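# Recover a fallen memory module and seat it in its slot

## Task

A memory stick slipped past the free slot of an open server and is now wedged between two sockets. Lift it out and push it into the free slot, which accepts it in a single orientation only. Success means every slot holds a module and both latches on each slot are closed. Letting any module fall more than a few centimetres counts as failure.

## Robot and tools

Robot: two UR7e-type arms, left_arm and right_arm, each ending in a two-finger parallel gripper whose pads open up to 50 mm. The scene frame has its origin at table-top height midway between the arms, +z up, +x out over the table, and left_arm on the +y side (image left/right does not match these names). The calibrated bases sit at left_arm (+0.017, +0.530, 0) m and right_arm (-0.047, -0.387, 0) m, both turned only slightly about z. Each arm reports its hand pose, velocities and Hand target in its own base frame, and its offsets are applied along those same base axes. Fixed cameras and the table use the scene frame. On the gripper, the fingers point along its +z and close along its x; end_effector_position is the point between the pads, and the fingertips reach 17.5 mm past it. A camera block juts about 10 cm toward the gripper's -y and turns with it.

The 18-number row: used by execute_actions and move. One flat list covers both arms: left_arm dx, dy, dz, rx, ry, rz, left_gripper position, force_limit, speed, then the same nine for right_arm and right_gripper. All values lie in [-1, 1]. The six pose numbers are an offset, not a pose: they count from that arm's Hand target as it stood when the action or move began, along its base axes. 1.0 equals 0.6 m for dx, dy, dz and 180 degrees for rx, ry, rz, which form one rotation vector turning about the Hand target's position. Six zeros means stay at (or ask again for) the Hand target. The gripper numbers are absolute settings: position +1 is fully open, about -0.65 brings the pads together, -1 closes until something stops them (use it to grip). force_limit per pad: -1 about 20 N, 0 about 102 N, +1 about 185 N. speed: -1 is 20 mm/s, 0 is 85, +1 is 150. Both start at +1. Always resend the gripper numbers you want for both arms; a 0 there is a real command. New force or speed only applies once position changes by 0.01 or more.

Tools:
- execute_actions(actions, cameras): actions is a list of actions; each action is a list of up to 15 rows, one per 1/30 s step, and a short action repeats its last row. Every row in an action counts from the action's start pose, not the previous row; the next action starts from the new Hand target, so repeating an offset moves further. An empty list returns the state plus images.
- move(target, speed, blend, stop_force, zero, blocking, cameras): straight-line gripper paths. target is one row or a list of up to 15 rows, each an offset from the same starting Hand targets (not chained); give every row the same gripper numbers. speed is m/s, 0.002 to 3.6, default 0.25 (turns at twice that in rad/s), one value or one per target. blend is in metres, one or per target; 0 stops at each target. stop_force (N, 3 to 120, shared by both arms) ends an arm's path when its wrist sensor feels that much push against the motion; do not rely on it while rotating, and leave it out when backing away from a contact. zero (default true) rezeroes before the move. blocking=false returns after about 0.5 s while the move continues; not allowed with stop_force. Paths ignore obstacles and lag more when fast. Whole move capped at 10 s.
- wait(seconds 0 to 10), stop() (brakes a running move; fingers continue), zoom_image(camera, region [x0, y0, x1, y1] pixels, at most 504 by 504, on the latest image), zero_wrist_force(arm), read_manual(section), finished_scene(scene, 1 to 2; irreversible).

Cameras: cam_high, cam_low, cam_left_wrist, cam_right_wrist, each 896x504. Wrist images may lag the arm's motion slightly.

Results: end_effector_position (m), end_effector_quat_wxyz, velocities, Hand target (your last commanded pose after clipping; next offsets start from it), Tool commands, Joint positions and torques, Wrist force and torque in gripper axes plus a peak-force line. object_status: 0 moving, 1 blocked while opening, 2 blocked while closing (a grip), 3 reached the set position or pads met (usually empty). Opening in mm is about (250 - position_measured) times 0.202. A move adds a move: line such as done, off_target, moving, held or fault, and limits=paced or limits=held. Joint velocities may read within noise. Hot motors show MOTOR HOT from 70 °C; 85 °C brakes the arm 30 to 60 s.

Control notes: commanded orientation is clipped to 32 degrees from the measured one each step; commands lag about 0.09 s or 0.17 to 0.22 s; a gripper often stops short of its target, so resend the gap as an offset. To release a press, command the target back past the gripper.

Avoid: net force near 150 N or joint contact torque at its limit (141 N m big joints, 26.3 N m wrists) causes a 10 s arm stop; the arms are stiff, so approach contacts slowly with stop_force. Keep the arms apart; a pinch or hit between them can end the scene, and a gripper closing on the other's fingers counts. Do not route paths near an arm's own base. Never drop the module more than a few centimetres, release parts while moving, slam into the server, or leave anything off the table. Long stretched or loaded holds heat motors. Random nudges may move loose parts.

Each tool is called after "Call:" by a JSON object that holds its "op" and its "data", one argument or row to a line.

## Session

Call:
{"op": "execute_actions", "data": {
  "actions": []
}}

Call:
{"op": "zoom_image", "data": {
  "camera": "cam_high",
  "region": [250, 170, 510, 420]
}}

Scene clock: 0.00 s.
left_arm: end_effector_position=(+0.8557, -0.2649, +0.2654) position_measured=3 object_status=3 end_effector_quat_wxyz=(-0.340, +0.574, -0.423, +0.614) | right_arm: end_effector_position=(+0.0417, +0.3609, +0.1088) position_measured=3 object_status=3 end_effector_quat_wxyz=(+0.403, +0.243, +0.831, -0.298)
Joint positions: left_arm=[-0.578 -0.677 1.397 -3.843 -1.122 2.703] | right_arm=[5.131 -1.967 -1.804 -1.979 1.371 1.102]
Joint velocities: within noise
Joint torques (N m): no reading
Wrist force (N): no reading
Wrist torque (N m): no reading
Wrist force, peak (N): no reading
Hand target: left_arm +0.8557, -0.2649, +0.2654; -0.340, +0.574, -0.423, +0.614 | right_arm +0.0417, +0.3609, +0.1088; +0.403, +0.243, +0.831, -0.298
Tool commands: left_gripper/position=+1.0 left_gripper/force_limit=+1.0 left_gripper/speed=+1.0 right_gripper/position=+1.0 right_gripper/force_limit=+1.0 right_gripper/speed=+1.0
camera_calibration:
cam_left_wrist: T_world_to_cam=[[-0.0931024, -0.905965, 0.412989, -0.261266], [-0.401126, -0.345509, -0.848364, 0.492612], [0.911279, -0.244645, -0.331239, -0.630261], [0, 0, 0, 1]] pos_world=[0.747619, -0.220686, 0.317048]
cam_right_wrist: T_world_to_cam=[[-0.575461, 0.156117, -0.80279, 0.0579558], [0.406984, 0.9061, -0.115529, -0.31882], [0.709372, -0.393206, -0.584962, 0.30559], [0, 0, 0, 1]] pos_world=[-0.0536709, 0.399995, 0.188452]

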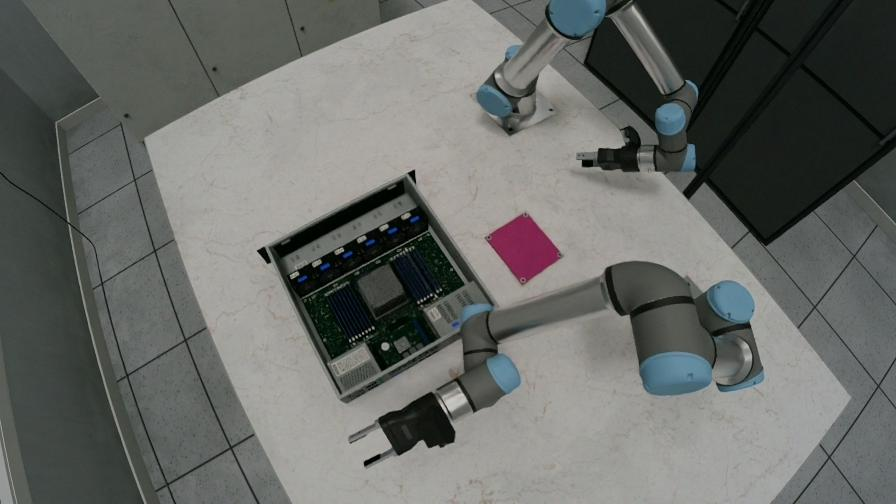

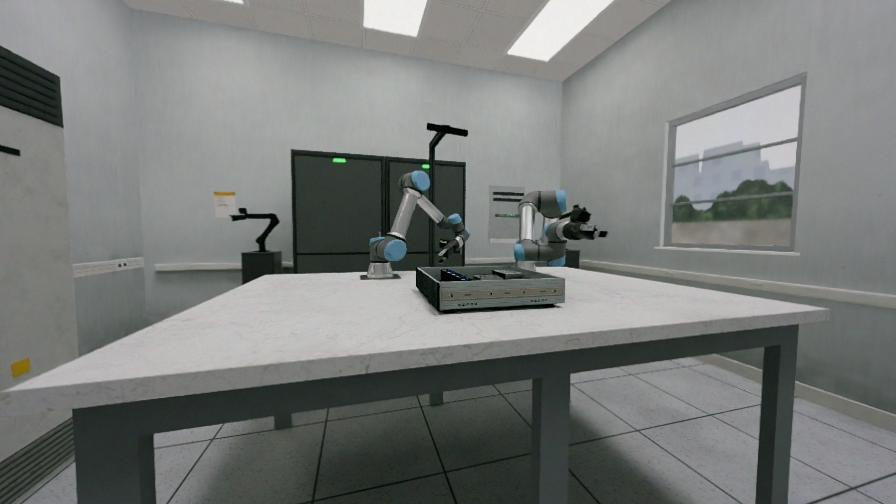

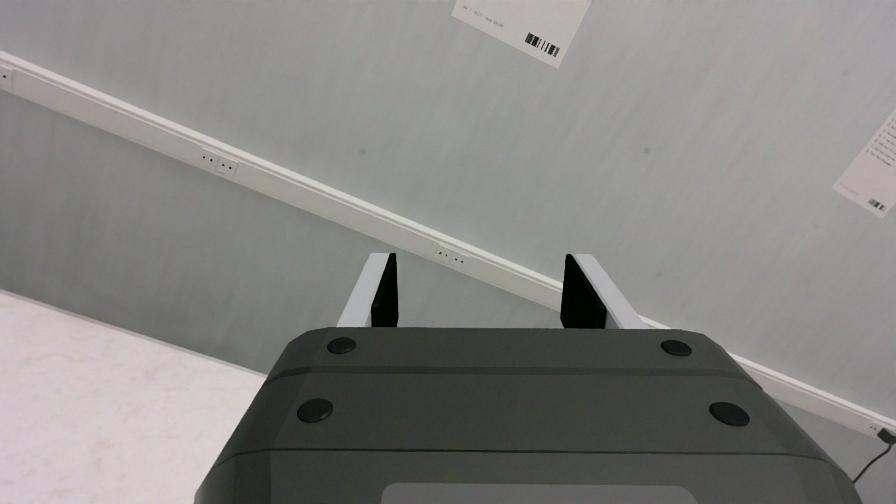

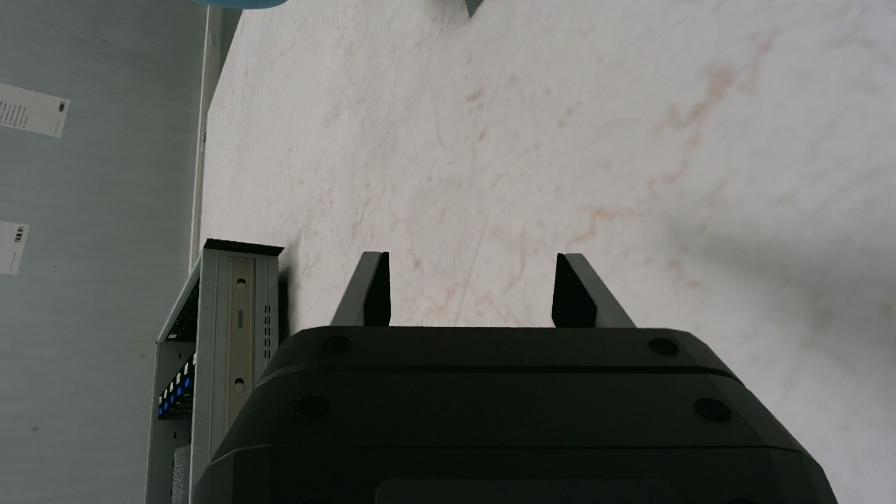

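Scaled by 1.938 from the camera's 896x504 image, which has a finer 1280x720 frame.

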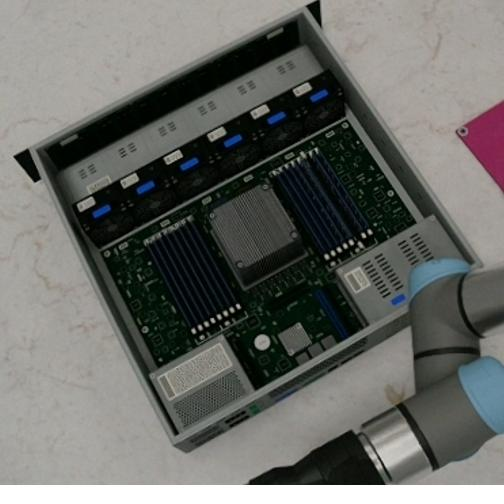

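Call:
{"op": "execute_actions", "data": {
  "actions": []
}}

Call:
{"op": "zoom_image", "data": {
  "camera": "cam_high",
  "region": [300, 100, 620, 340]
}}

Scene clock: 8.53 s.
left_arm: end_effector_position=(+0.8557, -0.2649, +0.2654) position_measured=3 object_status=3 end_effector_quat_wxyz=(-0.340, +0.574, -0.423, +0.614) | right_arm: end_effector_position=(+0.0417, +0.3609, +0.1088) position_measured=3 object_status=3 end_effector_quat_wxyz=(+0.403, +0.243, +0.831, -0.298)
Joint positions: left_arm=[-0.578 -0.677 1.397 -3.843 -1.122 2.703] | right_arm=[5.131 -1.967 -1.804 -1.979 1.371 1.102]
Joint velocities: within noise
Joint torques (N m): left_arm=[0.26 -55.55 -17.86 -2.24 0.02 0.15] | right_arm=[0.48 33.96 16.29 -0.28 -0.05 -0.21]
Wrist force (N): left_arm=[0.5 0.4 0.4] | right_arm=[-0.1 -0.1 0.1]
Wrist torque (N m): left_arm=[0.07 -0.07 0.00] | right_arm=[-0.02 0.01 0.01]
Wrist force, peak (N): left_arm=[0.2 0.9 0.0] | right_arm=[0.0 -0.6 -0.2]
Hand target: left_arm +0.8557, -0.2649, +0.2654; -0.340, +0.574, -0.423, +0.614 | right_arm +0.0417, +0.3609, +0.1088; +0.403, +0.243, +0.831, -0.298
Tool commands: left_gripper/position=+1.0 left_gripper/force_limit=+1.0 left_gripper/speed=+1.0 right_gripper/position=+1.0 right_gripper/force_limit=+1.0 right_gripper/speed=+1.0
camera_calibration:
cam_left_wrist: T_world_to_cam=[[-0.0931024, -0.905965, 0.412989, -0.261266], [-0.401126, -0.345509, -0.848364, 0.492612], [0.911279, -0.244645, -0.331239, -0.630261], [0, 0, 0, 1]] pos_world=[0.747619, -0.220686, 0.317048]
cam_right_wrist: T_world_to_cam=[[-0.575461, 0.156117, -0.80279, 0.0579558], [0.406984, 0.9061, -0.115529, -0.31882], [0.709372, -0.393206, -0.584962, 0.30559], [0, 0, 0, 1]] pos_world=[-0.0536709, 0.399995, 0.188452]

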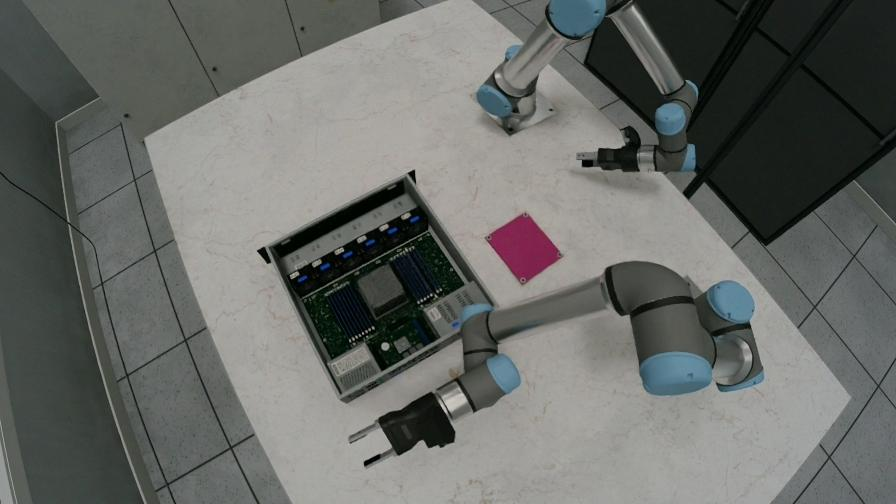

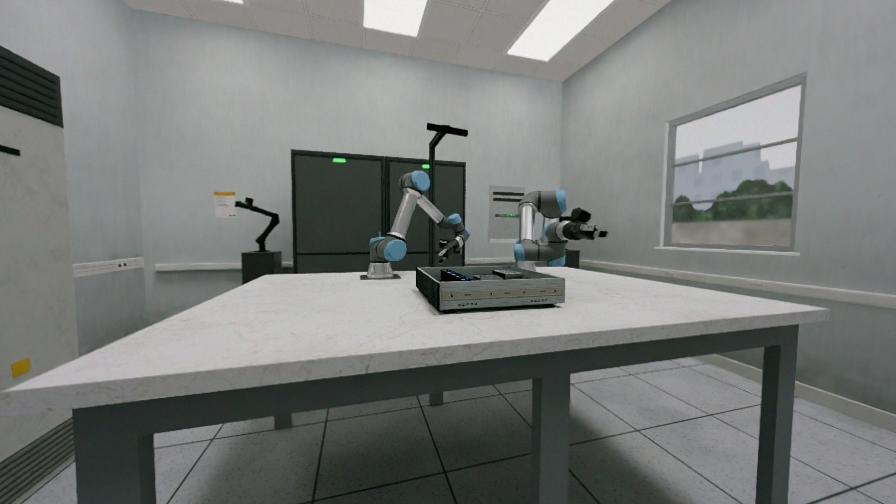

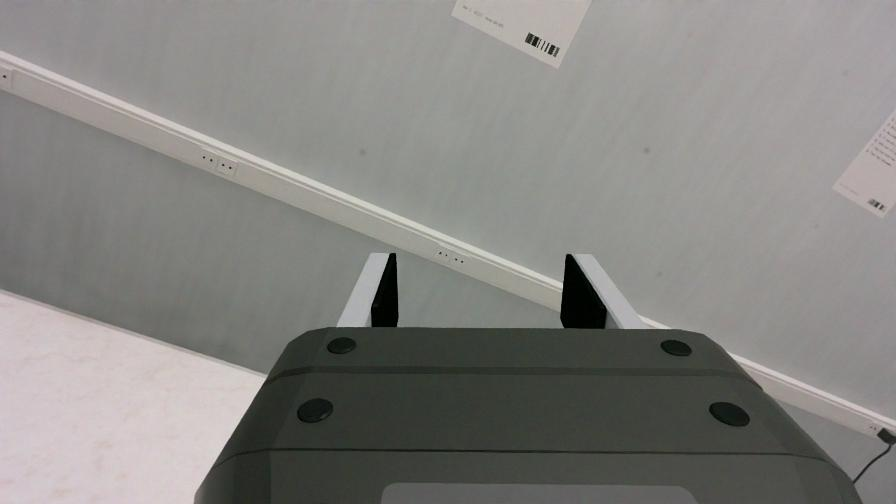

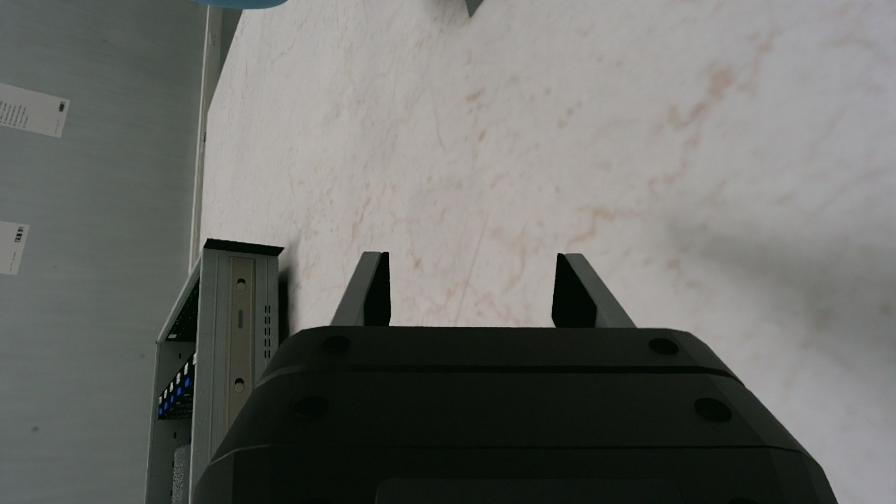

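Scaled by 1.575 from the camera's 896x504 image, which has a finer 1280x720 frame.

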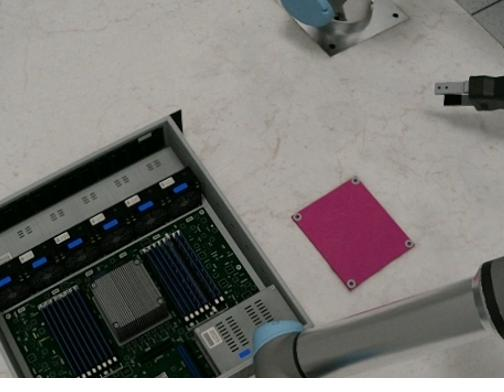

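Call:
{"op": "move", "data": {
  "target": [
    [-0.177,-0.108,0.258,0.159,0.0455,-0.241,1,1,1,0,0,0,0,0,0,1,1,1],
    [-0.3245,-0.2685,0.15,0.318,0.091,-0.482,1,1,1,0,0,0,0,0,0,1,1,1]
  ],
  "speed": 0.35,
  "blend": [0.03,0],
  "cameras": ["cam_left_wrist","cam_high"]
}}

Scene clock: 17.13 s.
left_arm: end_effector_position=(+0.6610, -0.4260, +0.3554) position_measured=3 object_status=3 end_effector_quat_wxyz=(+0.000, -0.001, +0.940, -0.342) | right_arm: end_effector_position=(+0.0417, +0.3609, +0.1088) position_measured=3 object_status=3 end_effector_quat_wxyz=(+0.403, +0.243, +0.831, -0.298)
Joint positions: left_arm=[-0.563 -1.042 1.083 -2.033 -2.144 4.021] | right_arm=[5.131 -1.967 -1.804 -1.979 1.371 1.102]
Joint torques (N m): left_arm=[-7.2 -37.4 -32.15 -2.49 0.94 2.78] | right_arm=[0.47 33.65 15.77 -0.37 -0.05 -0.24]
Wrist force (N): left_arm=[1.1 -0.1 -0.5] | right_arm=[-0.2 -0.4 0.2]
Wrist torque (N m): left_arm=[-0.12 -0.15 -0.07] | right_arm=[-0.07 0.03 0.00]
Wrist force, peak (N): left_arm=[1.5 0.0 -0.4] | right_arm=[-0.1 -0.7 -0.1]
Hand target: left_arm +0.6610, -0.4260, +0.3554; +0.000, -0.001, +0.940, -0.341 | right_arm +0.0417, +0.3609, +0.1088; +0.403, +0.243, +0.831, -0.298
Off the commanded pose: left_arm 0.000 m, 0 deg | right_arm 0.000 m, 0 deg.
move: done
camera_calibration:
cam_left_wrist: T_world_to_cam=[[-0.999826, -0.00954036, -0.0160319, 0.671194], [-0.00345248, 0.939129, -0.343548, 0.540087], [0.0183336, -0.343433, -0.938998, 0.301826], [0, 0, 0, 1]] pos_world=[0.667408, -0.397151, 0.479721]
Images, in order (width x height): cam_high 896x504, cam_left_wrist 896x504.

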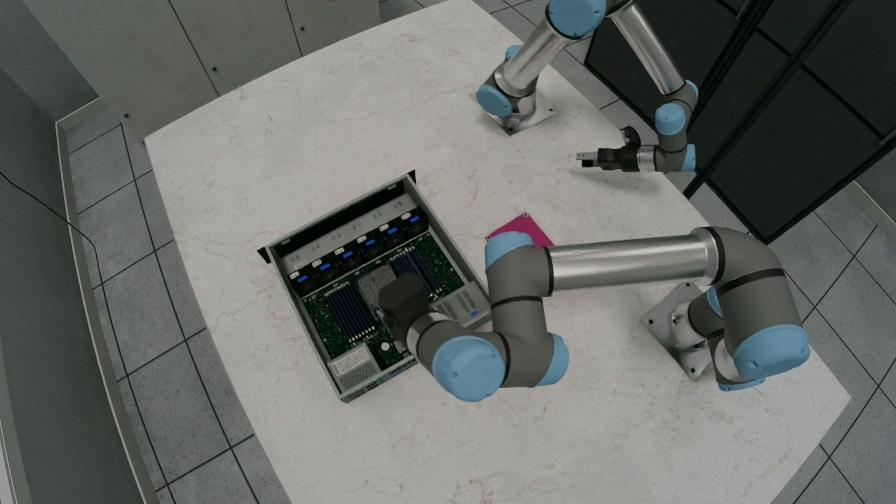

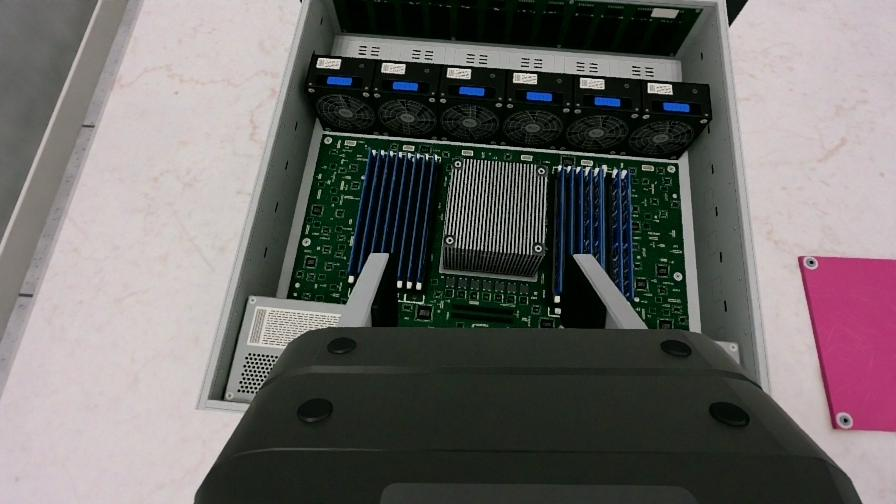

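Call:
{"op": "move", "data": {
  "target": [-0.18,-0.04,-0.25,0,0,0,1,1,1,0,0,0,0,0,0,1,1,1],
  "cameras": ["cam_left_wrist"]
}}

Call:
{"op": "zoom_image", "data": {
  "camera": "cam_left_wrist",
  "region": [220, 80, 724, 330]
}}

Scene clock: 20.70 s.
left_arm: end_effector_position=(+0.5531, -0.4500, +0.2055) position_measured=3 object_status=3 end_effector_quat_wxyz=(+0.000, -0.001, +0.940, -0.341) | right_arm: end_effector_position=(+0.0417, +0.3609, +0.1088) position_measured=3 object_status=3 end_effector_quat_wxyz=(+0.403, +0.243, +0.831, -0.298)
Joint positions: left_arm=[-0.69 -1.142 1.652 -2.572 -2.088 3.888] | right_arm=[5.131 -1.967 -1.804 -1.979 1.371 1.102]
Joint torques (N m): left_arm=[-6.72 -55.11 -17.02 -4.95 1.03 -2.73] | right_arm=[-0.36 32.75 15.86 -0.33 0.12 -0.13]
Wrist force (N): left_arm=[1.0 -0.1 -0.3] | right_arm=[0.0 -0.3 0.0]
Wrist torque (N m): left_arm=[-0.13 -0.15 0.07] | right_arm=[-0.05 0.00 0.01]
Wrist force, peak (N): left_arm=[2.1 0.8 1.2] | right_arm=[-0.1 -0.6 0.1]
Hand target: left_arm +0.5530, -0.4500, +0.2054; +0.000, -0.001, +0.940, -0.341 | right_arm +0.0417, +0.3609, +0.1088; +0.403, +0.243, +0.831, -0.298
Off the commanded pose: left_arm 0.000 m, 0 deg | right_arm 0.000 m, 0 deg.
move: done
camera_calibration:
cam_left_wrist: T_world_to_cam=[[-0.99983, -0.00928102, -0.0159126, 0.560751], [-0.00325396, 0.939207, -0.343337, 0.510573], [0.0181317, -0.343227, -0.939077, 0.154939], [0, 0, 0, 1]] pos_world=[0.559508, -0.42115, 0.329721]
Images, in order (width x height): cam_left_wrist 896x504.

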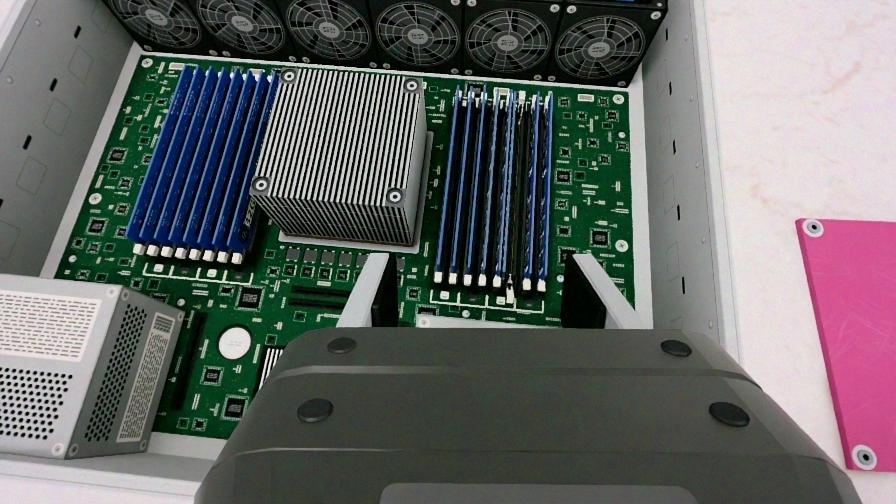

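Scaled by 1.000.

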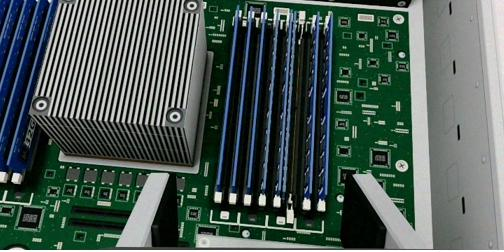

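Call:
{"op": "zoom_image", "data": {
  "camera": "cam_left_wrist",
  "region": [420, 70, 580, 190]
}}

Call:
{"op": "zoom_image", "data": {
  "camera": "cam_left_wrist",
  "region": [420, 190, 580, 310]
}}

Scaled by 3.150 from the camera's 896x504 image, which has a finer 1280x720 frame.

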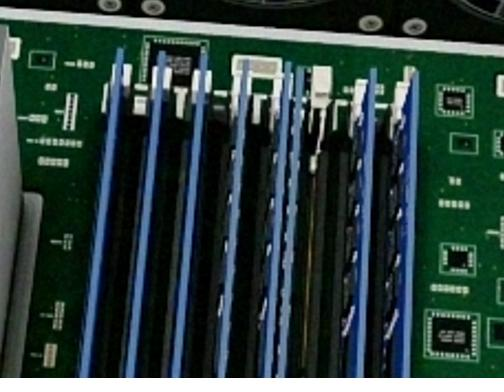

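Scaled by 3.150 from the camera's 896x504 image, which has a finer 1280x720 frame.

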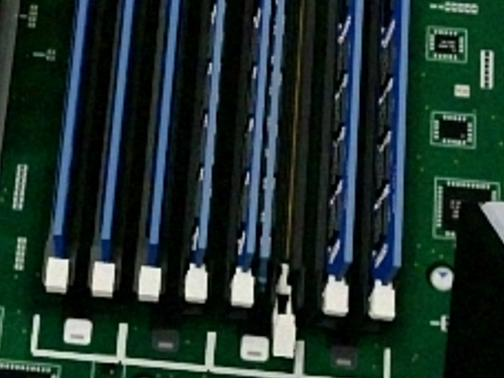

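Call:
{"op": "move", "data": {
  "target": [-0.021,-0.09,0.03,-0.218,-0.002,0.0,1,1,1,0,0,0,0,0,0,1,1,1],
  "cameras": ["cam_left_wrist"]
}}

Call:
{"op": "zoom_image", "data": {
  "camera": "cam_left_wrist",
  "region": [320, 0, 640, 180]
}}

Call:
{"op": "zoom_image", "data": {
  "camera": "cam_left_wrist",
  "region": [320, 160, 640, 340]
}}

Scene clock: 30.90 s.
left_arm: end_effector_position=(+0.5404, -0.5040, +0.2234) position_measured=3 object_status=3 end_effector_quat_wxyz=(+0.003, +0.000, +0.771, -0.637) | right_arm: end_effector_position=(+0.0417, +0.3609, +0.1088) position_measured=3 object_status=3 end_effector_quat_wxyz=(+0.403, +0.243, +0.831, -0.298)
Joint positions: left_arm=[-0.659 -0.816 1.668 -3.692 -2.456 3.383] | right_arm=[5.131 -1.967 -1.804 -1.979 1.371 1.102]
Joint torques (N m): left_arm=[-7.54 -37.64 -23.42 -3.68 1.66 -2.78] | right_arm=[0.96 33.87 14.77 -0.3 0 -0.34]
Wrist force (N): left_arm=[0.9 0.5 -0.4] | right_arm=[0.0 -0.3 0.0]
Wrist torque (N m): left_arm=[0.02 -0.05 0.15] | right_arm=[-0.03 -0.01 0.00]
Wrist force, peak (N): left_arm=[1.6 -0.3 -0.8] | right_arm=[0.1 -0.6 -0.2]
Hand target: left_arm +0.5404, -0.5040, +0.2234; +0.003, +0.000, +0.771, -0.637 | right_arm +0.0417, +0.3609, +0.1088; +0.403, +0.243, +0.831, -0.298
Off the commanded pose: left_arm 0.000 m, 0 deg | right_arm 0.000 m, 0 deg.
move: done
camera_calibration:
cam_left_wrist: T_world_to_cam=[[-0.999738, -0.0193436, -0.0122757, 0.541992], [0.000684443, 0.510366, -0.859957, 0.464653], [0.0228998, -0.85974, -0.510219, -0.205162], [0, 0, 0, 1]] pos_world=[0.54623, -0.403045, 0.301558]
Images, in order (width x height): cam_left_wrist 896x504.

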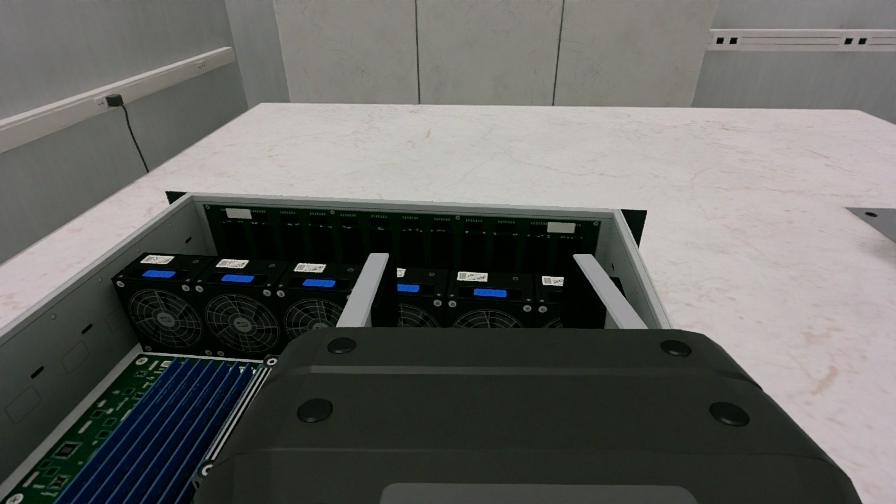

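Scaled by 1.575 from the camera's 896x504 image, which has a finer 1280x720 frame.

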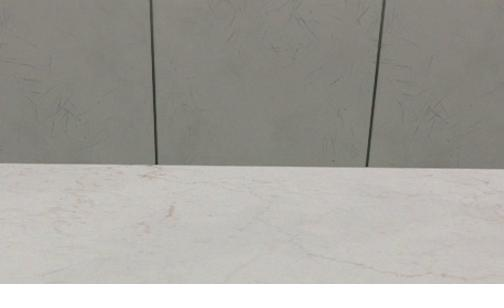

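Scaled by 1.575 from the camera's 896x504 image, which has a finer 1280x720 frame.

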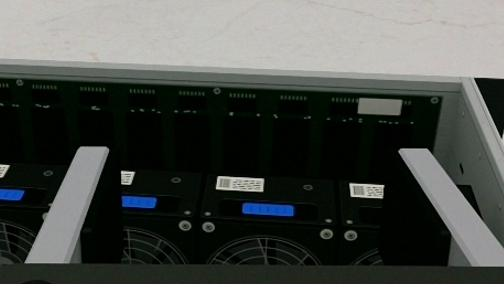

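Call:
{"op": "move", "data": {
  "target": [0.0,0,0.03,0.44,0.006,0.0,1,1,1,0,0,0,0,0,0,1,1,1],
  "cameras": ["cam_left_wrist"],
  "speed": 0.4
}}

Call:
{"op": "zoom_image", "data": {
  "camera": "cam_left_wrist",
  "region": [320, 0, 640, 180]
}}

Call:
{"op": "zoom_image", "data": {
  "camera": "cam_left_wrist",
  "region": [320, 160, 640, 340]
}}

Scene clock: 35.73 s.
left_arm: end_effector_position=(+0.5404, -0.5040, +0.2414) position_measured=3 object_status=3 end_effector_quat_wxyz=(-0.005, -0.004, +1.000, +0.000) | right_arm: end_effector_position=(+0.0417, +0.3609, +0.1088) position_measured=3 object_status=3 end_effector_quat_wxyz=(+0.403, +0.243, +0.831, -0.298)
Joint positions: left_arm=[-0.929 -0.979 1.015 -1.601 -1.578 3.776] | right_arm=[5.131 -1.967 -1.804 -1.979 1.371 1.102]
Joint torques (N m): left_arm=[-6.61 -39.01 -32.22 -1.8 2.15 -2.6] | right_arm=[1.18 33.66 15.39 -0.54 0.3 -0.3]
Wrist force (N): left_arm=[1.8 -0.9 -0.1] | right_arm=[0.0 -0.3 0.1]
Wrist torque (N m): left_arm=[-0.10 -0.29 0.03] | right_arm=[-0.04 0.00 0.01]
Wrist force, peak (N): left_arm=[2.3 -0.6 -0.6] | right_arm=[-0.3 -0.5 -0.3]
Hand target: left_arm +0.5404, -0.5040, +0.2414; -0.005, -0.004, +1.000, +0.000 | right_arm +0.0417, +0.3609, +0.1088; +0.403, +0.243, +0.831, -0.298
Off the commanded pose: left_arm 0.000 m, 0 deg | right_arm 0.000 m, 0 deg.
move: done
camera_calibration:
cam_left_wrist: T_world_to_cam=[[-0.999964, -0.00276812, -0.00806996, 0.549661], [-0.00534596, 0.940471, 0.339831, 0.410451], [0.00664887, 0.339862, -0.940452, 0.52118], [0, 0, 0, 1]] pos_world=[0.54837, -0.561625, 0.355096]
Images, in order (width x height): cam_left_wrist 896x504.

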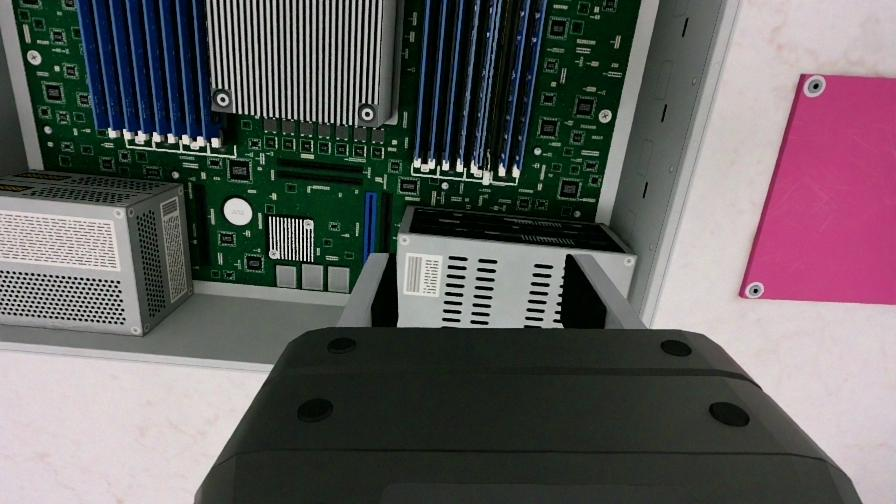

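Scaled by 1.575 from the camera's 896x504 image, which has a finer 1280x720 frame.

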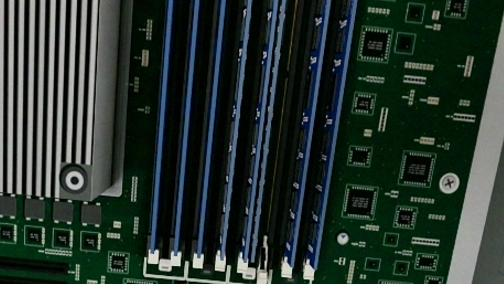

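Scaled by 1.575 from the camera's 896x504 image, which has a finer 1280x720 frame.

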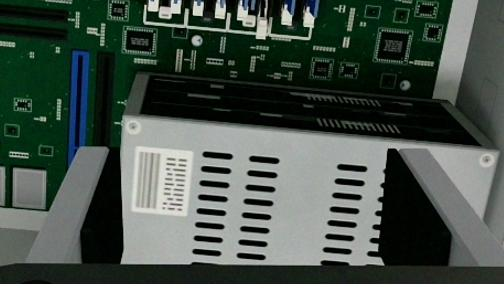

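Call:
{"op": "move", "data": {
  "target": [0.0,0.07,-0.135,0,0,0.0,-1,1,1,0,0,0,0,0,0,1,1,1],
  "cameras": ["cam_left_wrist"]
}}

Call:
{"op": "zoom_image", "data": {
  "camera": "cam_left_wrist",
  "region": [360, 100, 600, 240]
}}

Call:
{"op": "move", "data": {
  "target": [0.0,-0.235,-0.08,0,0,0.0,-1,1,1,0,0,0,0,0,0,1,1,1],
  "cameras": ["cam_left_wrist"]
}}

Call:
{"op": "zoom_image", "data": {
  "camera": "cam_left_wrist",
  "region": [360, 100, 600, 240]
}}

Scene clock: 38.80 s.
left_arm: end_effector_position=(+0.5404, -0.4620, +0.1605) position_measured=254 object_status=3 end_effector_quat_wxyz=(-0.005, -0.004, +1.000, +0.000) | right_arm: end_effector_position=(+0.0417, +0.3609, +0.1088) position_measured=3 object_status=3 end_effector_quat_wxyz=(+0.403, +0.243, +0.831, -0.298)
Joint positions: left_arm=[-0.893 -1.019 1.289 -1.834 -1.578 3.812] | right_arm=[5.131 -1.967 -1.804 -1.979 1.371 1.102]
Joint torques (N m): left_arm=[9.14 -62.5 -16.97 -4.71 2.3 2.83] | right_arm=[0.48 33.76 14.69 -0.44 -0.11 -0.26]
Wrist force (N): left_arm=[1.6 -0.8 -0.4] | right_arm=[0.2 -0.4 0.2]
Wrist torque (N m): left_arm=[-0.08 -0.27 -0.11] | right_arm=[-0.05 -0.04 0.01]
Wrist force, peak (N): left_arm=[2.2 -2.2 -1.3] | right_arm=[-0.5 -0.4 0.0]
Hand target: left_arm +0.5404, -0.4620, +0.1604; -0.005, -0.004, +1.000, +0.000 | right_arm +0.0417, +0.3609, +0.1088; +0.403, +0.243, +0.831, -0.298
Off the commanded pose: left_arm 0.000 m, 0 deg | right_arm 0.000 m, 0 deg.
move: done
camera_calibration:
cam_left_wrist: T_world_to_cam=[[-0.999965, -0.00274127, -0.00784852, 0.549078], [-0.00524749, 0.940364, 0.34013, 0.398345], [0.00644808, 0.340159, -0.940346, 0.431093], [0, 0, 0, 1]] pos_world=[0.548369, -0.519724, 0.274198]
Images, in order (width x height): cam_left_wrist 896x504.

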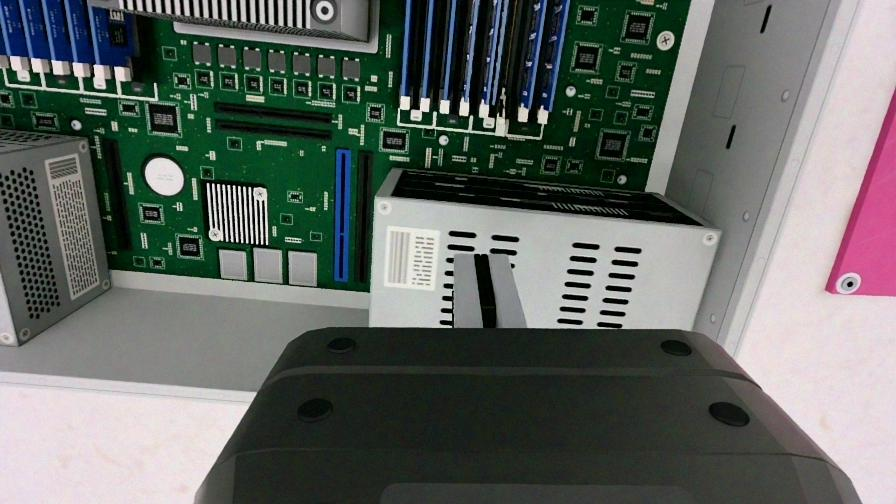

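Scaled by 2.100 from the camera's 896x504 image, which has a finer 1280x720 frame.

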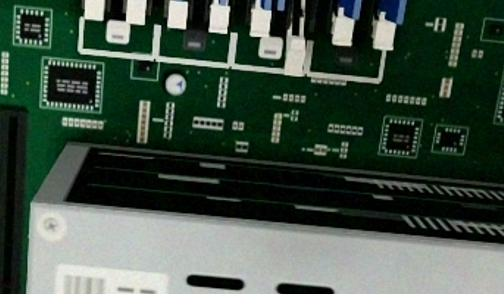

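Scene clock: 40.30 s.
left_arm: end_effector_position=(+0.5404, -0.6029, +0.1124) position_measured=254 object_status=3 end_effector_quat_wxyz=(-0.005, -0.004, +1.000, +0.000) | right_arm: end_effector_position=(+0.0417, +0.3609, +0.1088) position_measured=3 object_status=3 end_effector_quat_wxyz=(+0.403, +0.243, +0.831, -0.298)
Joint positions: left_arm=[-1.003 -0.734 0.926 -1.758 -1.578 3.702] | right_arm=[5.131 -1.967 -1.804 -1.979 1.371 1.102]
Joint torques (N m): left_arm=[-6.83 -48.16 -30.75 -1.66 -2.1 -2.54] | right_arm=[1.29 32.61 14.88 -0.33 0.16 -0.23]
Wrist force (N): left_arm=[1.6 -0.6 -0.1] | right_arm=[-0.1 -0.3 0.0]
Wrist torque (N m): left_arm=[-0.07 -0.28 0.03] | right_arm=[-0.05 0.02 0.00]
Wrist force, peak (N): left_arm=[2.4 -2.5 0.3] | right_arm=[0.1 -0.6 -0.1]
Hand target: left_arm +0.5404, -0.6030, +0.1124; -0.005, -0.004, +1.000, +0.000 | right_arm +0.0417, +0.3609, +0.1088; +0.403, +0.243, +0.831, -0.298
Off the commanded pose: left_arm 0.000 m, 0 deg | right_arm 0.000 m, 0 deg.
move: done
camera_calibration:
cam_left_wrist: T_world_to_cam=[[-0.999964, -0.00267408, -0.00803565, 0.548401], [-0.00524647, 0.94044, 0.33992, 0.5473], [0.00664807, 0.339949, -0.94042, 0.433559], [0, 0, 0, 1]] pos_world=[0.54837, -0.660624, 0.226097]
Images, in order (width x height): cam_left_wrist 896x504.

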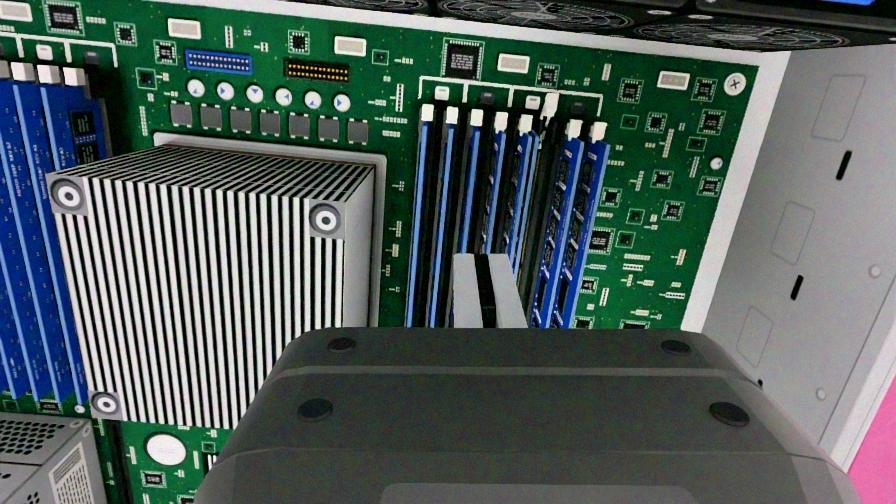

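Scaled by 2.100 from the camera's 896x504 image, which has a finer 1280x720 frame.

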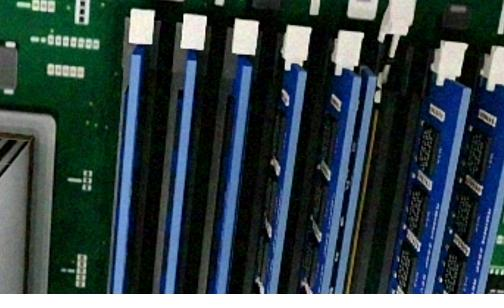

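Call:
{"op": "move", "data": {
  "target": [-0.019,0.01,0.03,0,-0.0032,-0.028,-1,1,1,0,0,0,0,0,0,1,1,1],
  "cameras": ["cam_left_wrist"]
}}

Call:
{"op": "zoom_image", "data": {
  "camera": "cam_left_wrist",
  "region": [390, 60, 630, 200]
}}

Call:
{"op": "move", "data": {
  "target": [0.01,0.217,0.0,0,0,0.0,-1,1,1,0,0,0,0,0,0,1,1,1],
  "cameras": ["cam_left_wrist"]
}}

Call:
{"op": "zoom_image", "data": {
  "camera": "cam_left_wrist",
  "region": [390, 60, 630, 200]
}}

Scene clock: 48.10 s.
left_arm: end_effector_position=(+0.5291, -0.5970, +0.1303) position_measured=254 object_status=3 end_effector_quat_wxyz=(+0.000, +0.040, +0.999, +0.000) | right_arm: end_effector_position=(+0.0417, +0.3609, +0.1088) position_measured=3 object_status=3 end_effector_quat_wxyz=(+0.403, +0.243, +0.831, -0.298)
Joint positions: left_arm=[-1.014 -0.782 0.969 -1.757 -1.57 3.779] | right_arm=[5.131 -1.967 -1.804 -1.979 1.371 1.102]
Joint torques (N m): left_arm=[-7.18 -72.38 -17.27 -4.61 2.18 2.89] | right_arm=[0.71 32.98 14.53 -0.24 0.39 -0.4]
Wrist force (N): left_arm=[1.6 -0.8 -0.3] | right_arm=[-0.2 -0.3 0.0]
Wrist torque (N m): left_arm=[-0.09 -0.26 -0.12] | right_arm=[-0.05 0.02 0.00]
Wrist force, peak (N): left_arm=[2.3 -0.4 0.3] | right_arm=[0.0 -0.6 0.1]
Hand target: left_arm +0.5290, -0.5970, +0.1304; +0.000, +0.040, +0.999, +0.000 | right_arm +0.0417, +0.3609, +0.1088; +0.403, +0.243, +0.831, -0.298
Off the commanded pose: left_arm 0.000 m, 0 deg | right_arm 0.000 m, 0 deg.
move: done
camera_calibration:
cam_left_wrist: T_world_to_cam=[[-0.996248, 0.0846736, -0.0178884, 0.5887], [0.0735597, 0.937399, 0.340401, 0.492035], [0.0455915, 0.337808, -0.94011, 0.426588], [0, 0, 0, 1]] pos_world=[0.530849, -0.655185, 0.244081]
Images, in order (width x height): cam_left_wrist 896x504.

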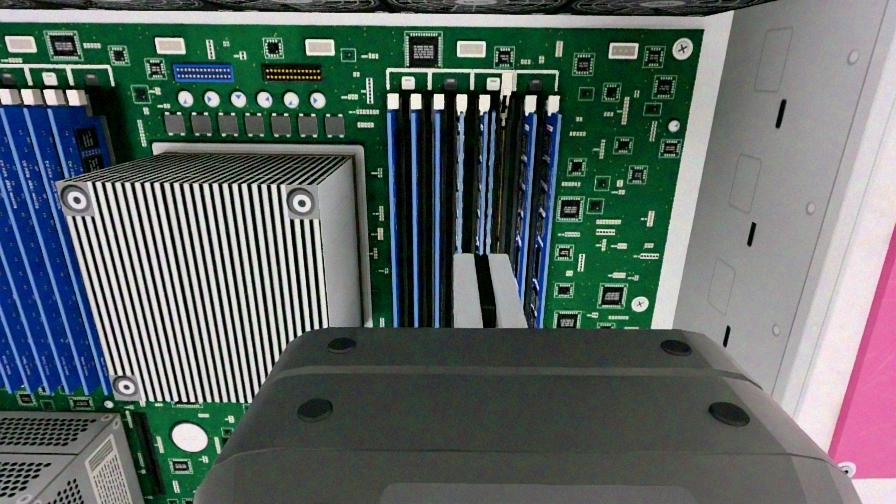

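Scaled by 2.100 from the camera's 896x504 image, which has a finer 1280x720 frame.

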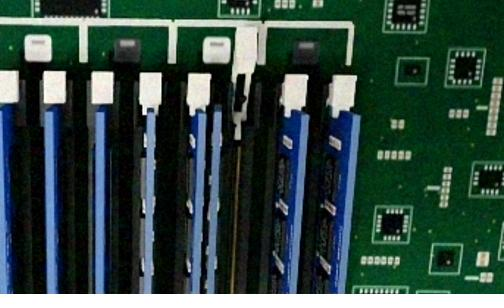

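Scene clock: 49.43 s.
left_arm: end_effector_position=(+0.5350, -0.4669, +0.1304) position_measured=254 object_status=3 end_effector_quat_wxyz=(+0.000, +0.040, +0.999, +0.001) | right_arm: end_effector_position=(+0.0417, +0.3609, +0.1088) position_measured=3 object_status=3 end_effector_quat_wxyz=(+0.403, +0.243, +0.831, -0.298)
Joint positions: left_arm=[-0.907 -1.004 1.345 -1.912 -1.57 3.887] | right_arm=[5.131 -1.967 -1.804 -1.979 1.371 1.102]
Joint torques (N m): left_arm=[7.75 -62.03 -16.92 -4.69 2.28 2.73] | right_arm=[0.44 33.32 14.64 -0.27 0.24 -0.4]
Wrist force (N): left_arm=[1.6 -0.4 0.0] | right_arm=[-0.4 -0.3 0.0]
Wrist torque (N m): left_arm=[-0.02 -0.27 -0.11] | right_arm=[-0.04 0.06 0.01]
Wrist force, peak (N): left_arm=[1.8 -2.7 -0.3] | right_arm=[-0.2 -0.7 -0.2]
Hand target: left_arm +0.5350, -0.4668, +0.1304; +0.000, +0.040, +0.999, +0.000 | right_arm +0.0417, +0.3609, +0.1088; +0.403, +0.243, +0.831, -0.298
Off the commanded pose: left_arm 0.000 m, 0 deg | right_arm 0.000 m, 0 deg.
move: done
camera_calibration:
cam_left_wrist: T_world_to_cam=[[-0.99621, 0.0851163, -0.017936, 0.583787], [0.0739592, 0.937361, 0.340419, 0.369406], [0.0457878, 0.337802, -0.940103, 0.38226], [0, 0, 0, 1]] pos_world=[0.53675, -0.525084, 0.244081]
Images, in order (width x height): cam_left_wrist 896x504.

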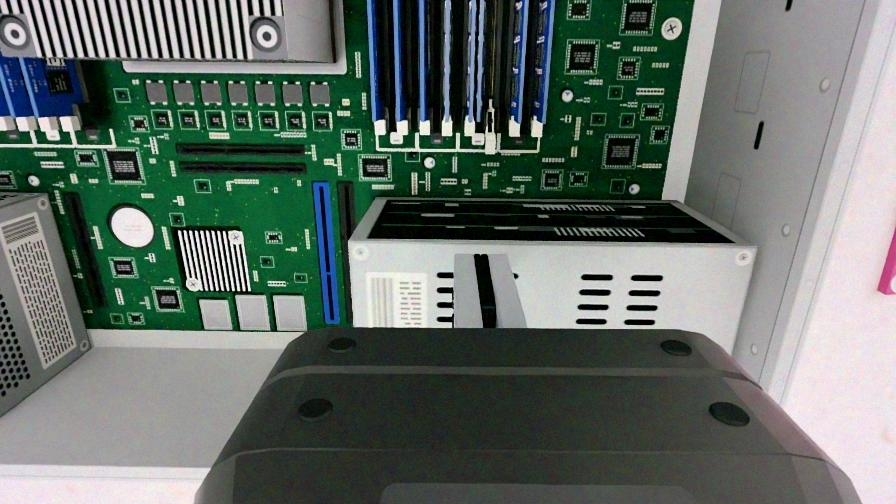

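Scaled by 2.100 from the camera's 896x504 image, which has a finer 1280x720 frame.

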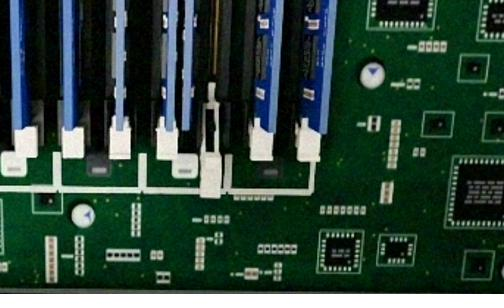

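Call:
{"op": "move", "data": {
  "target": [-0.0068,-0.052,-0.1,0,0,-0.0032,-1,1,1,0,0,0,0,0,0,1,1,1],
  "cameras": ["cam_left_wrist"]
}}

Call:
{"op": "zoom_image", "data": {
  "camera": "cam_left_wrist",
  "region": [400, 180, 560, 300]
}}

Scene clock: 55.43 s.
left_arm: end_effector_position=(+0.5325, -0.4810, +0.1028) position_measured=254 object_status=3 end_effector_quat_wxyz=(+0.000, +0.043, +0.999, +0.000) | right_arm: end_effector_position=(+0.0417, +0.3609, +0.1088) position_measured=3 object_status=3 end_effector_quat_wxyz=(+0.403, +0.243, +0.831, -0.298)
Joint positions: left_arm=[-0.922 -0.963 1.354 -1.961 -1.57 3.876] | right_arm=[5.131 -1.967 -1.804 -1.979 1.371 1.102]
Joint torques (N m): left_arm=[0.33 -49.56 -23.19 -3.61 0.19 0.06] | right_arm=[0.75 33.66 14.01 -0.15 0.05 -0.5]
Wrist force (N): left_arm=[1.4 0.2 0.3] | right_arm=[0.1 -0.1 0.1]
Wrist torque (N m): left_arm=[0.08 -0.23 0.01] | right_arm=[-0.01 -0.01 0.01]
Wrist force, peak (N): left_arm=[5.5 8.6 -44.3] | right_arm=[-0.2 -0.5 0.3]
Hand target: left_arm +0.5325, -0.4810, +0.1028; +0.000, +0.043, +0.999, +0.000 (not the last commanded pose) | right_arm +0.0417, +0.3609, +0.1088; +0.403, +0.243, +0.831, -0.298
Tool commands: left_gripper/position=-1.0 left_gripper/force_limit=+1.0 left_gripper/speed=+1.0 right_gripper/position=+1.0 right_gripper/force_limit=+1.0 right_gripper/speed=+1.0
Off the commanded pose: left_arm 0.037 m, 0 deg | right_arm 0.000 m, 0 deg.
FORCE FAULT: contact force on the left arm reached its limit, and that arm stopped. The contact can be on any part of that arm, not only on its tool. That arm's remaining commands of this call were not run. That arm is still stopped at the end of this call. That arm stays stopped for about 10 more seconds. Until then a move that you send moves the other arm only, and its call returns only when the move has ended. Once the stop has ended, the next robot result says so. If the stop ends while you think or write, that arm runs what you send next, counted from a new Hand target: where the arm stands when the stop ends. While its stop runs, that arm takes no new command, but its gripper still runs the gripper command that each later call begins with. Until it ends, the stop uses up actions while you think or wait. An arm that is not stopped still takes commands.
move: fault (left_arm)
camera_calibration:
cam_left_wrist: T_world_to_cam=[[-0.995778, 0.0900206, -0.0179332, 0.58403], [0.0785749, 0.936985, 0.340419, 0.389558], [0.0474478, 0.337572, -0.940103, 0.360195], [0, 0, 0, 1]] pos_world=[0.533865, -0.539177, 0.216481]
Images, in order (width x height): cam_left_wrist 896x504.

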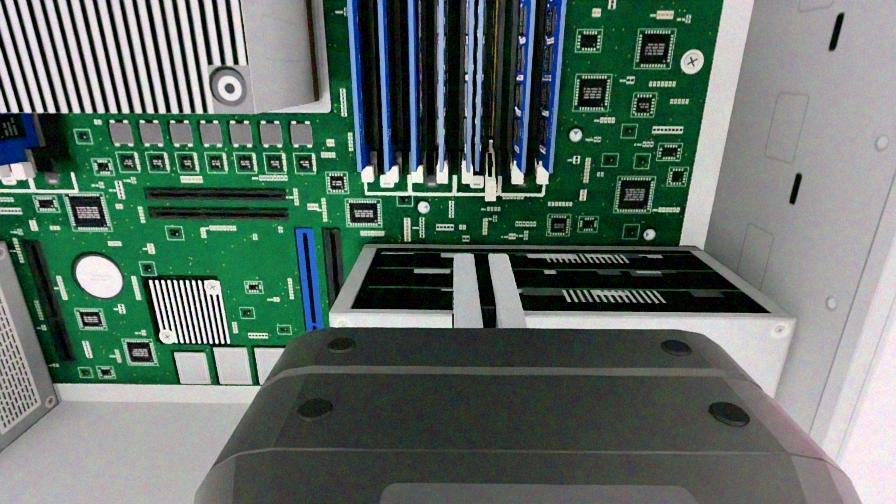

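Scaled by 3.150 from the camera's 896x504 image, which has a finer 1280x720 frame.

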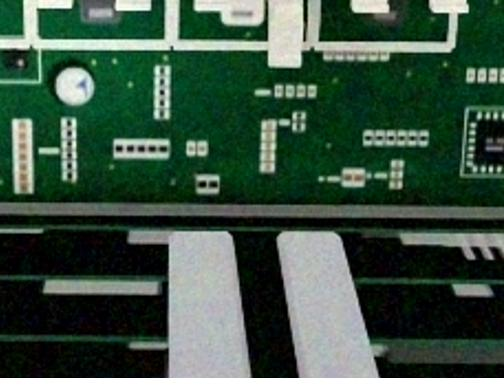

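Call:
{"op": "wait", "data": {
  "seconds": 10
}}

Call:
{"op": "move", "data": {
  "target": [0,0,0.04,0,0,0,-1,1,1,0,0,0,0,0,0,1,1,1],
  "cameras": ["cam_left_wrist"]
}}

Scene clock: 67.47 s.
left_arm: end_effector_position=(+0.5325, -0.4810, +0.1028) position_measured=254 object_status=3 end_effector_quat_wxyz=(+0.000, +0.043, +0.999, +0.000) | right_arm: end_effector_position=(+0.0417, +0.3609, +0.1088) position_measured=3 object_status=3 end_effector_quat_wxyz=(+0.403, +0.243, +0.831, -0.298)
Joint positions: left_arm=[-0.922 -0.963 1.354 -1.961 -1.57 3.876] | right_arm=[5.131 -1.967 -1.804 -1.979 1.371 1.102]
Joint torques (N m): left_arm=[-0.16 -49.67 -22.5 -3.38 -0.1 0.06] | right_arm=[0.43 34.59 13.68 -0.25 0.35 -0.7]
Wrist force (N): left_arm=[1.5 -0.1 0.3] | right_arm=[-0.2 -0.6 -0.2]
Wrist torque (N m): left_arm=[0.03 -0.26 0.00] | right_arm=[-0.09 0.03 0.00]
Wrist force, peak (N): left_arm=[2.0 -0.1 1.0] | right_arm=[0.1 -0.7 0.0]
Hand target: left_arm +0.5325, -0.4810, +0.1028; +0.000, +0.043, +0.999, +0.000 (not the last commanded pose) | right_arm +0.0417, +0.3609, +0.1088; +0.403, +0.243, +0.831, -0.298
Tool commands: left_gripper/position=-1.0 left_gripper/force_limit=+1.0 left_gripper/speed=+1.0 right_gripper/position=+1.0 right_gripper/force_limit=+1.0 right_gripper/speed=+1.0
Off the commanded pose: left_arm 0.037 m, 0 deg | right_arm 0.000 m, 0 deg.
FORCE FAULT, CONTINUED: the left arm's stop, for the force fault that an earlier result reported, is over. The rest of the stop counts as 20 of the actions that you can send in this scene. That arm's target is now where it stood when the stop ended, not its last command. That arm accepts commands again.
wait: 10.00 s; at rest from the start

Scene clock: 68.43 s.
left_arm: end_effector_position=(+0.5325, -0.4810, +0.1266) position_measured=254 object_status=3 end_effector_quat_wxyz=(+0.000, +0.043, +0.999, +0.000) | right_arm: end_effector_position=(+0.0417, +0.3609, +0.1088) position_measured=3 object_status=3 end_effector_quat_wxyz=(+0.403, +0.243, +0.831, -0.298)
Joint positions: left_arm=[-0.922 -0.983 1.323 -1.91 -1.57 3.876] | right_arm=[5.131 -1.967 -1.804 -1.979 1.371 1.102]
Joint torques (N m): left_arm=[2.15 -63.2 -27.71 -1.76 0.78 0.39] | right_arm=[0.54 34.61 13.24 -0.13 0.43 -0.59]
Wrist force (N): left_arm=[1.6 -0.1 0.5] | right_arm=[0.0 -0.3 0.1]
Wrist torque (N m): left_arm=[0.04 -0.25 0.00] | right_arm=[-0.04 0.00 0.01]
Wrist force, peak (N): left_arm=[2.0 0.0 1.2] | right_arm=[-0.4 -0.4 -0.1]
Hand target: left_arm +0.5325, -0.4810, +0.1268; +0.000, +0.043, +0.999, +0.000 | right_arm +0.0417, +0.3609, +0.1088; +0.403, +0.243, +0.831, -0.298
Off the commanded pose: left_arm 0.000 m, 0 deg | right_arm 0.000 m, 0 deg.
move: done
camera_calibration:
cam_left_wrist: T_world_to_cam=[[-0.995779, 0.0900194, -0.0179336, 0.584459], [0.0785736, 0.936985, 0.340418, 0.381423], [0.0474478, 0.337572, -0.940103, 0.382664], [0, 0, 0, 1]] pos_world=[0.533865, -0.539177, 0.240381]
Images, in order (width x height): cam_left_wrist 896x504.

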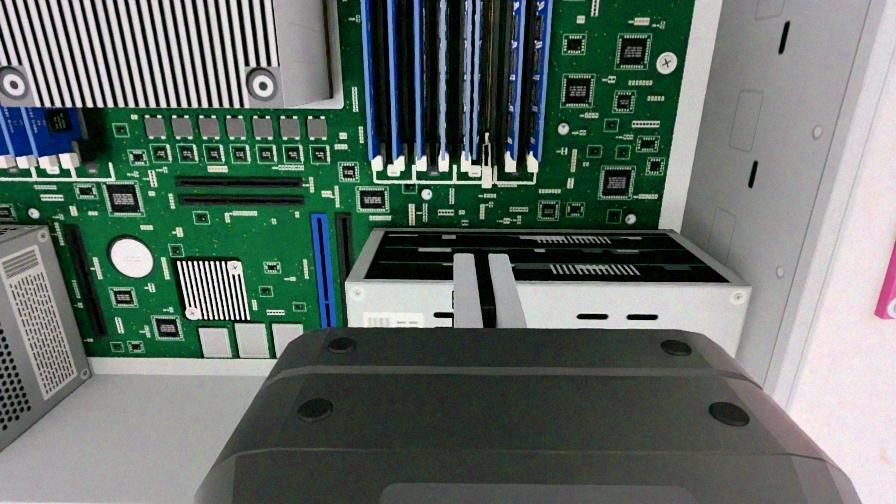

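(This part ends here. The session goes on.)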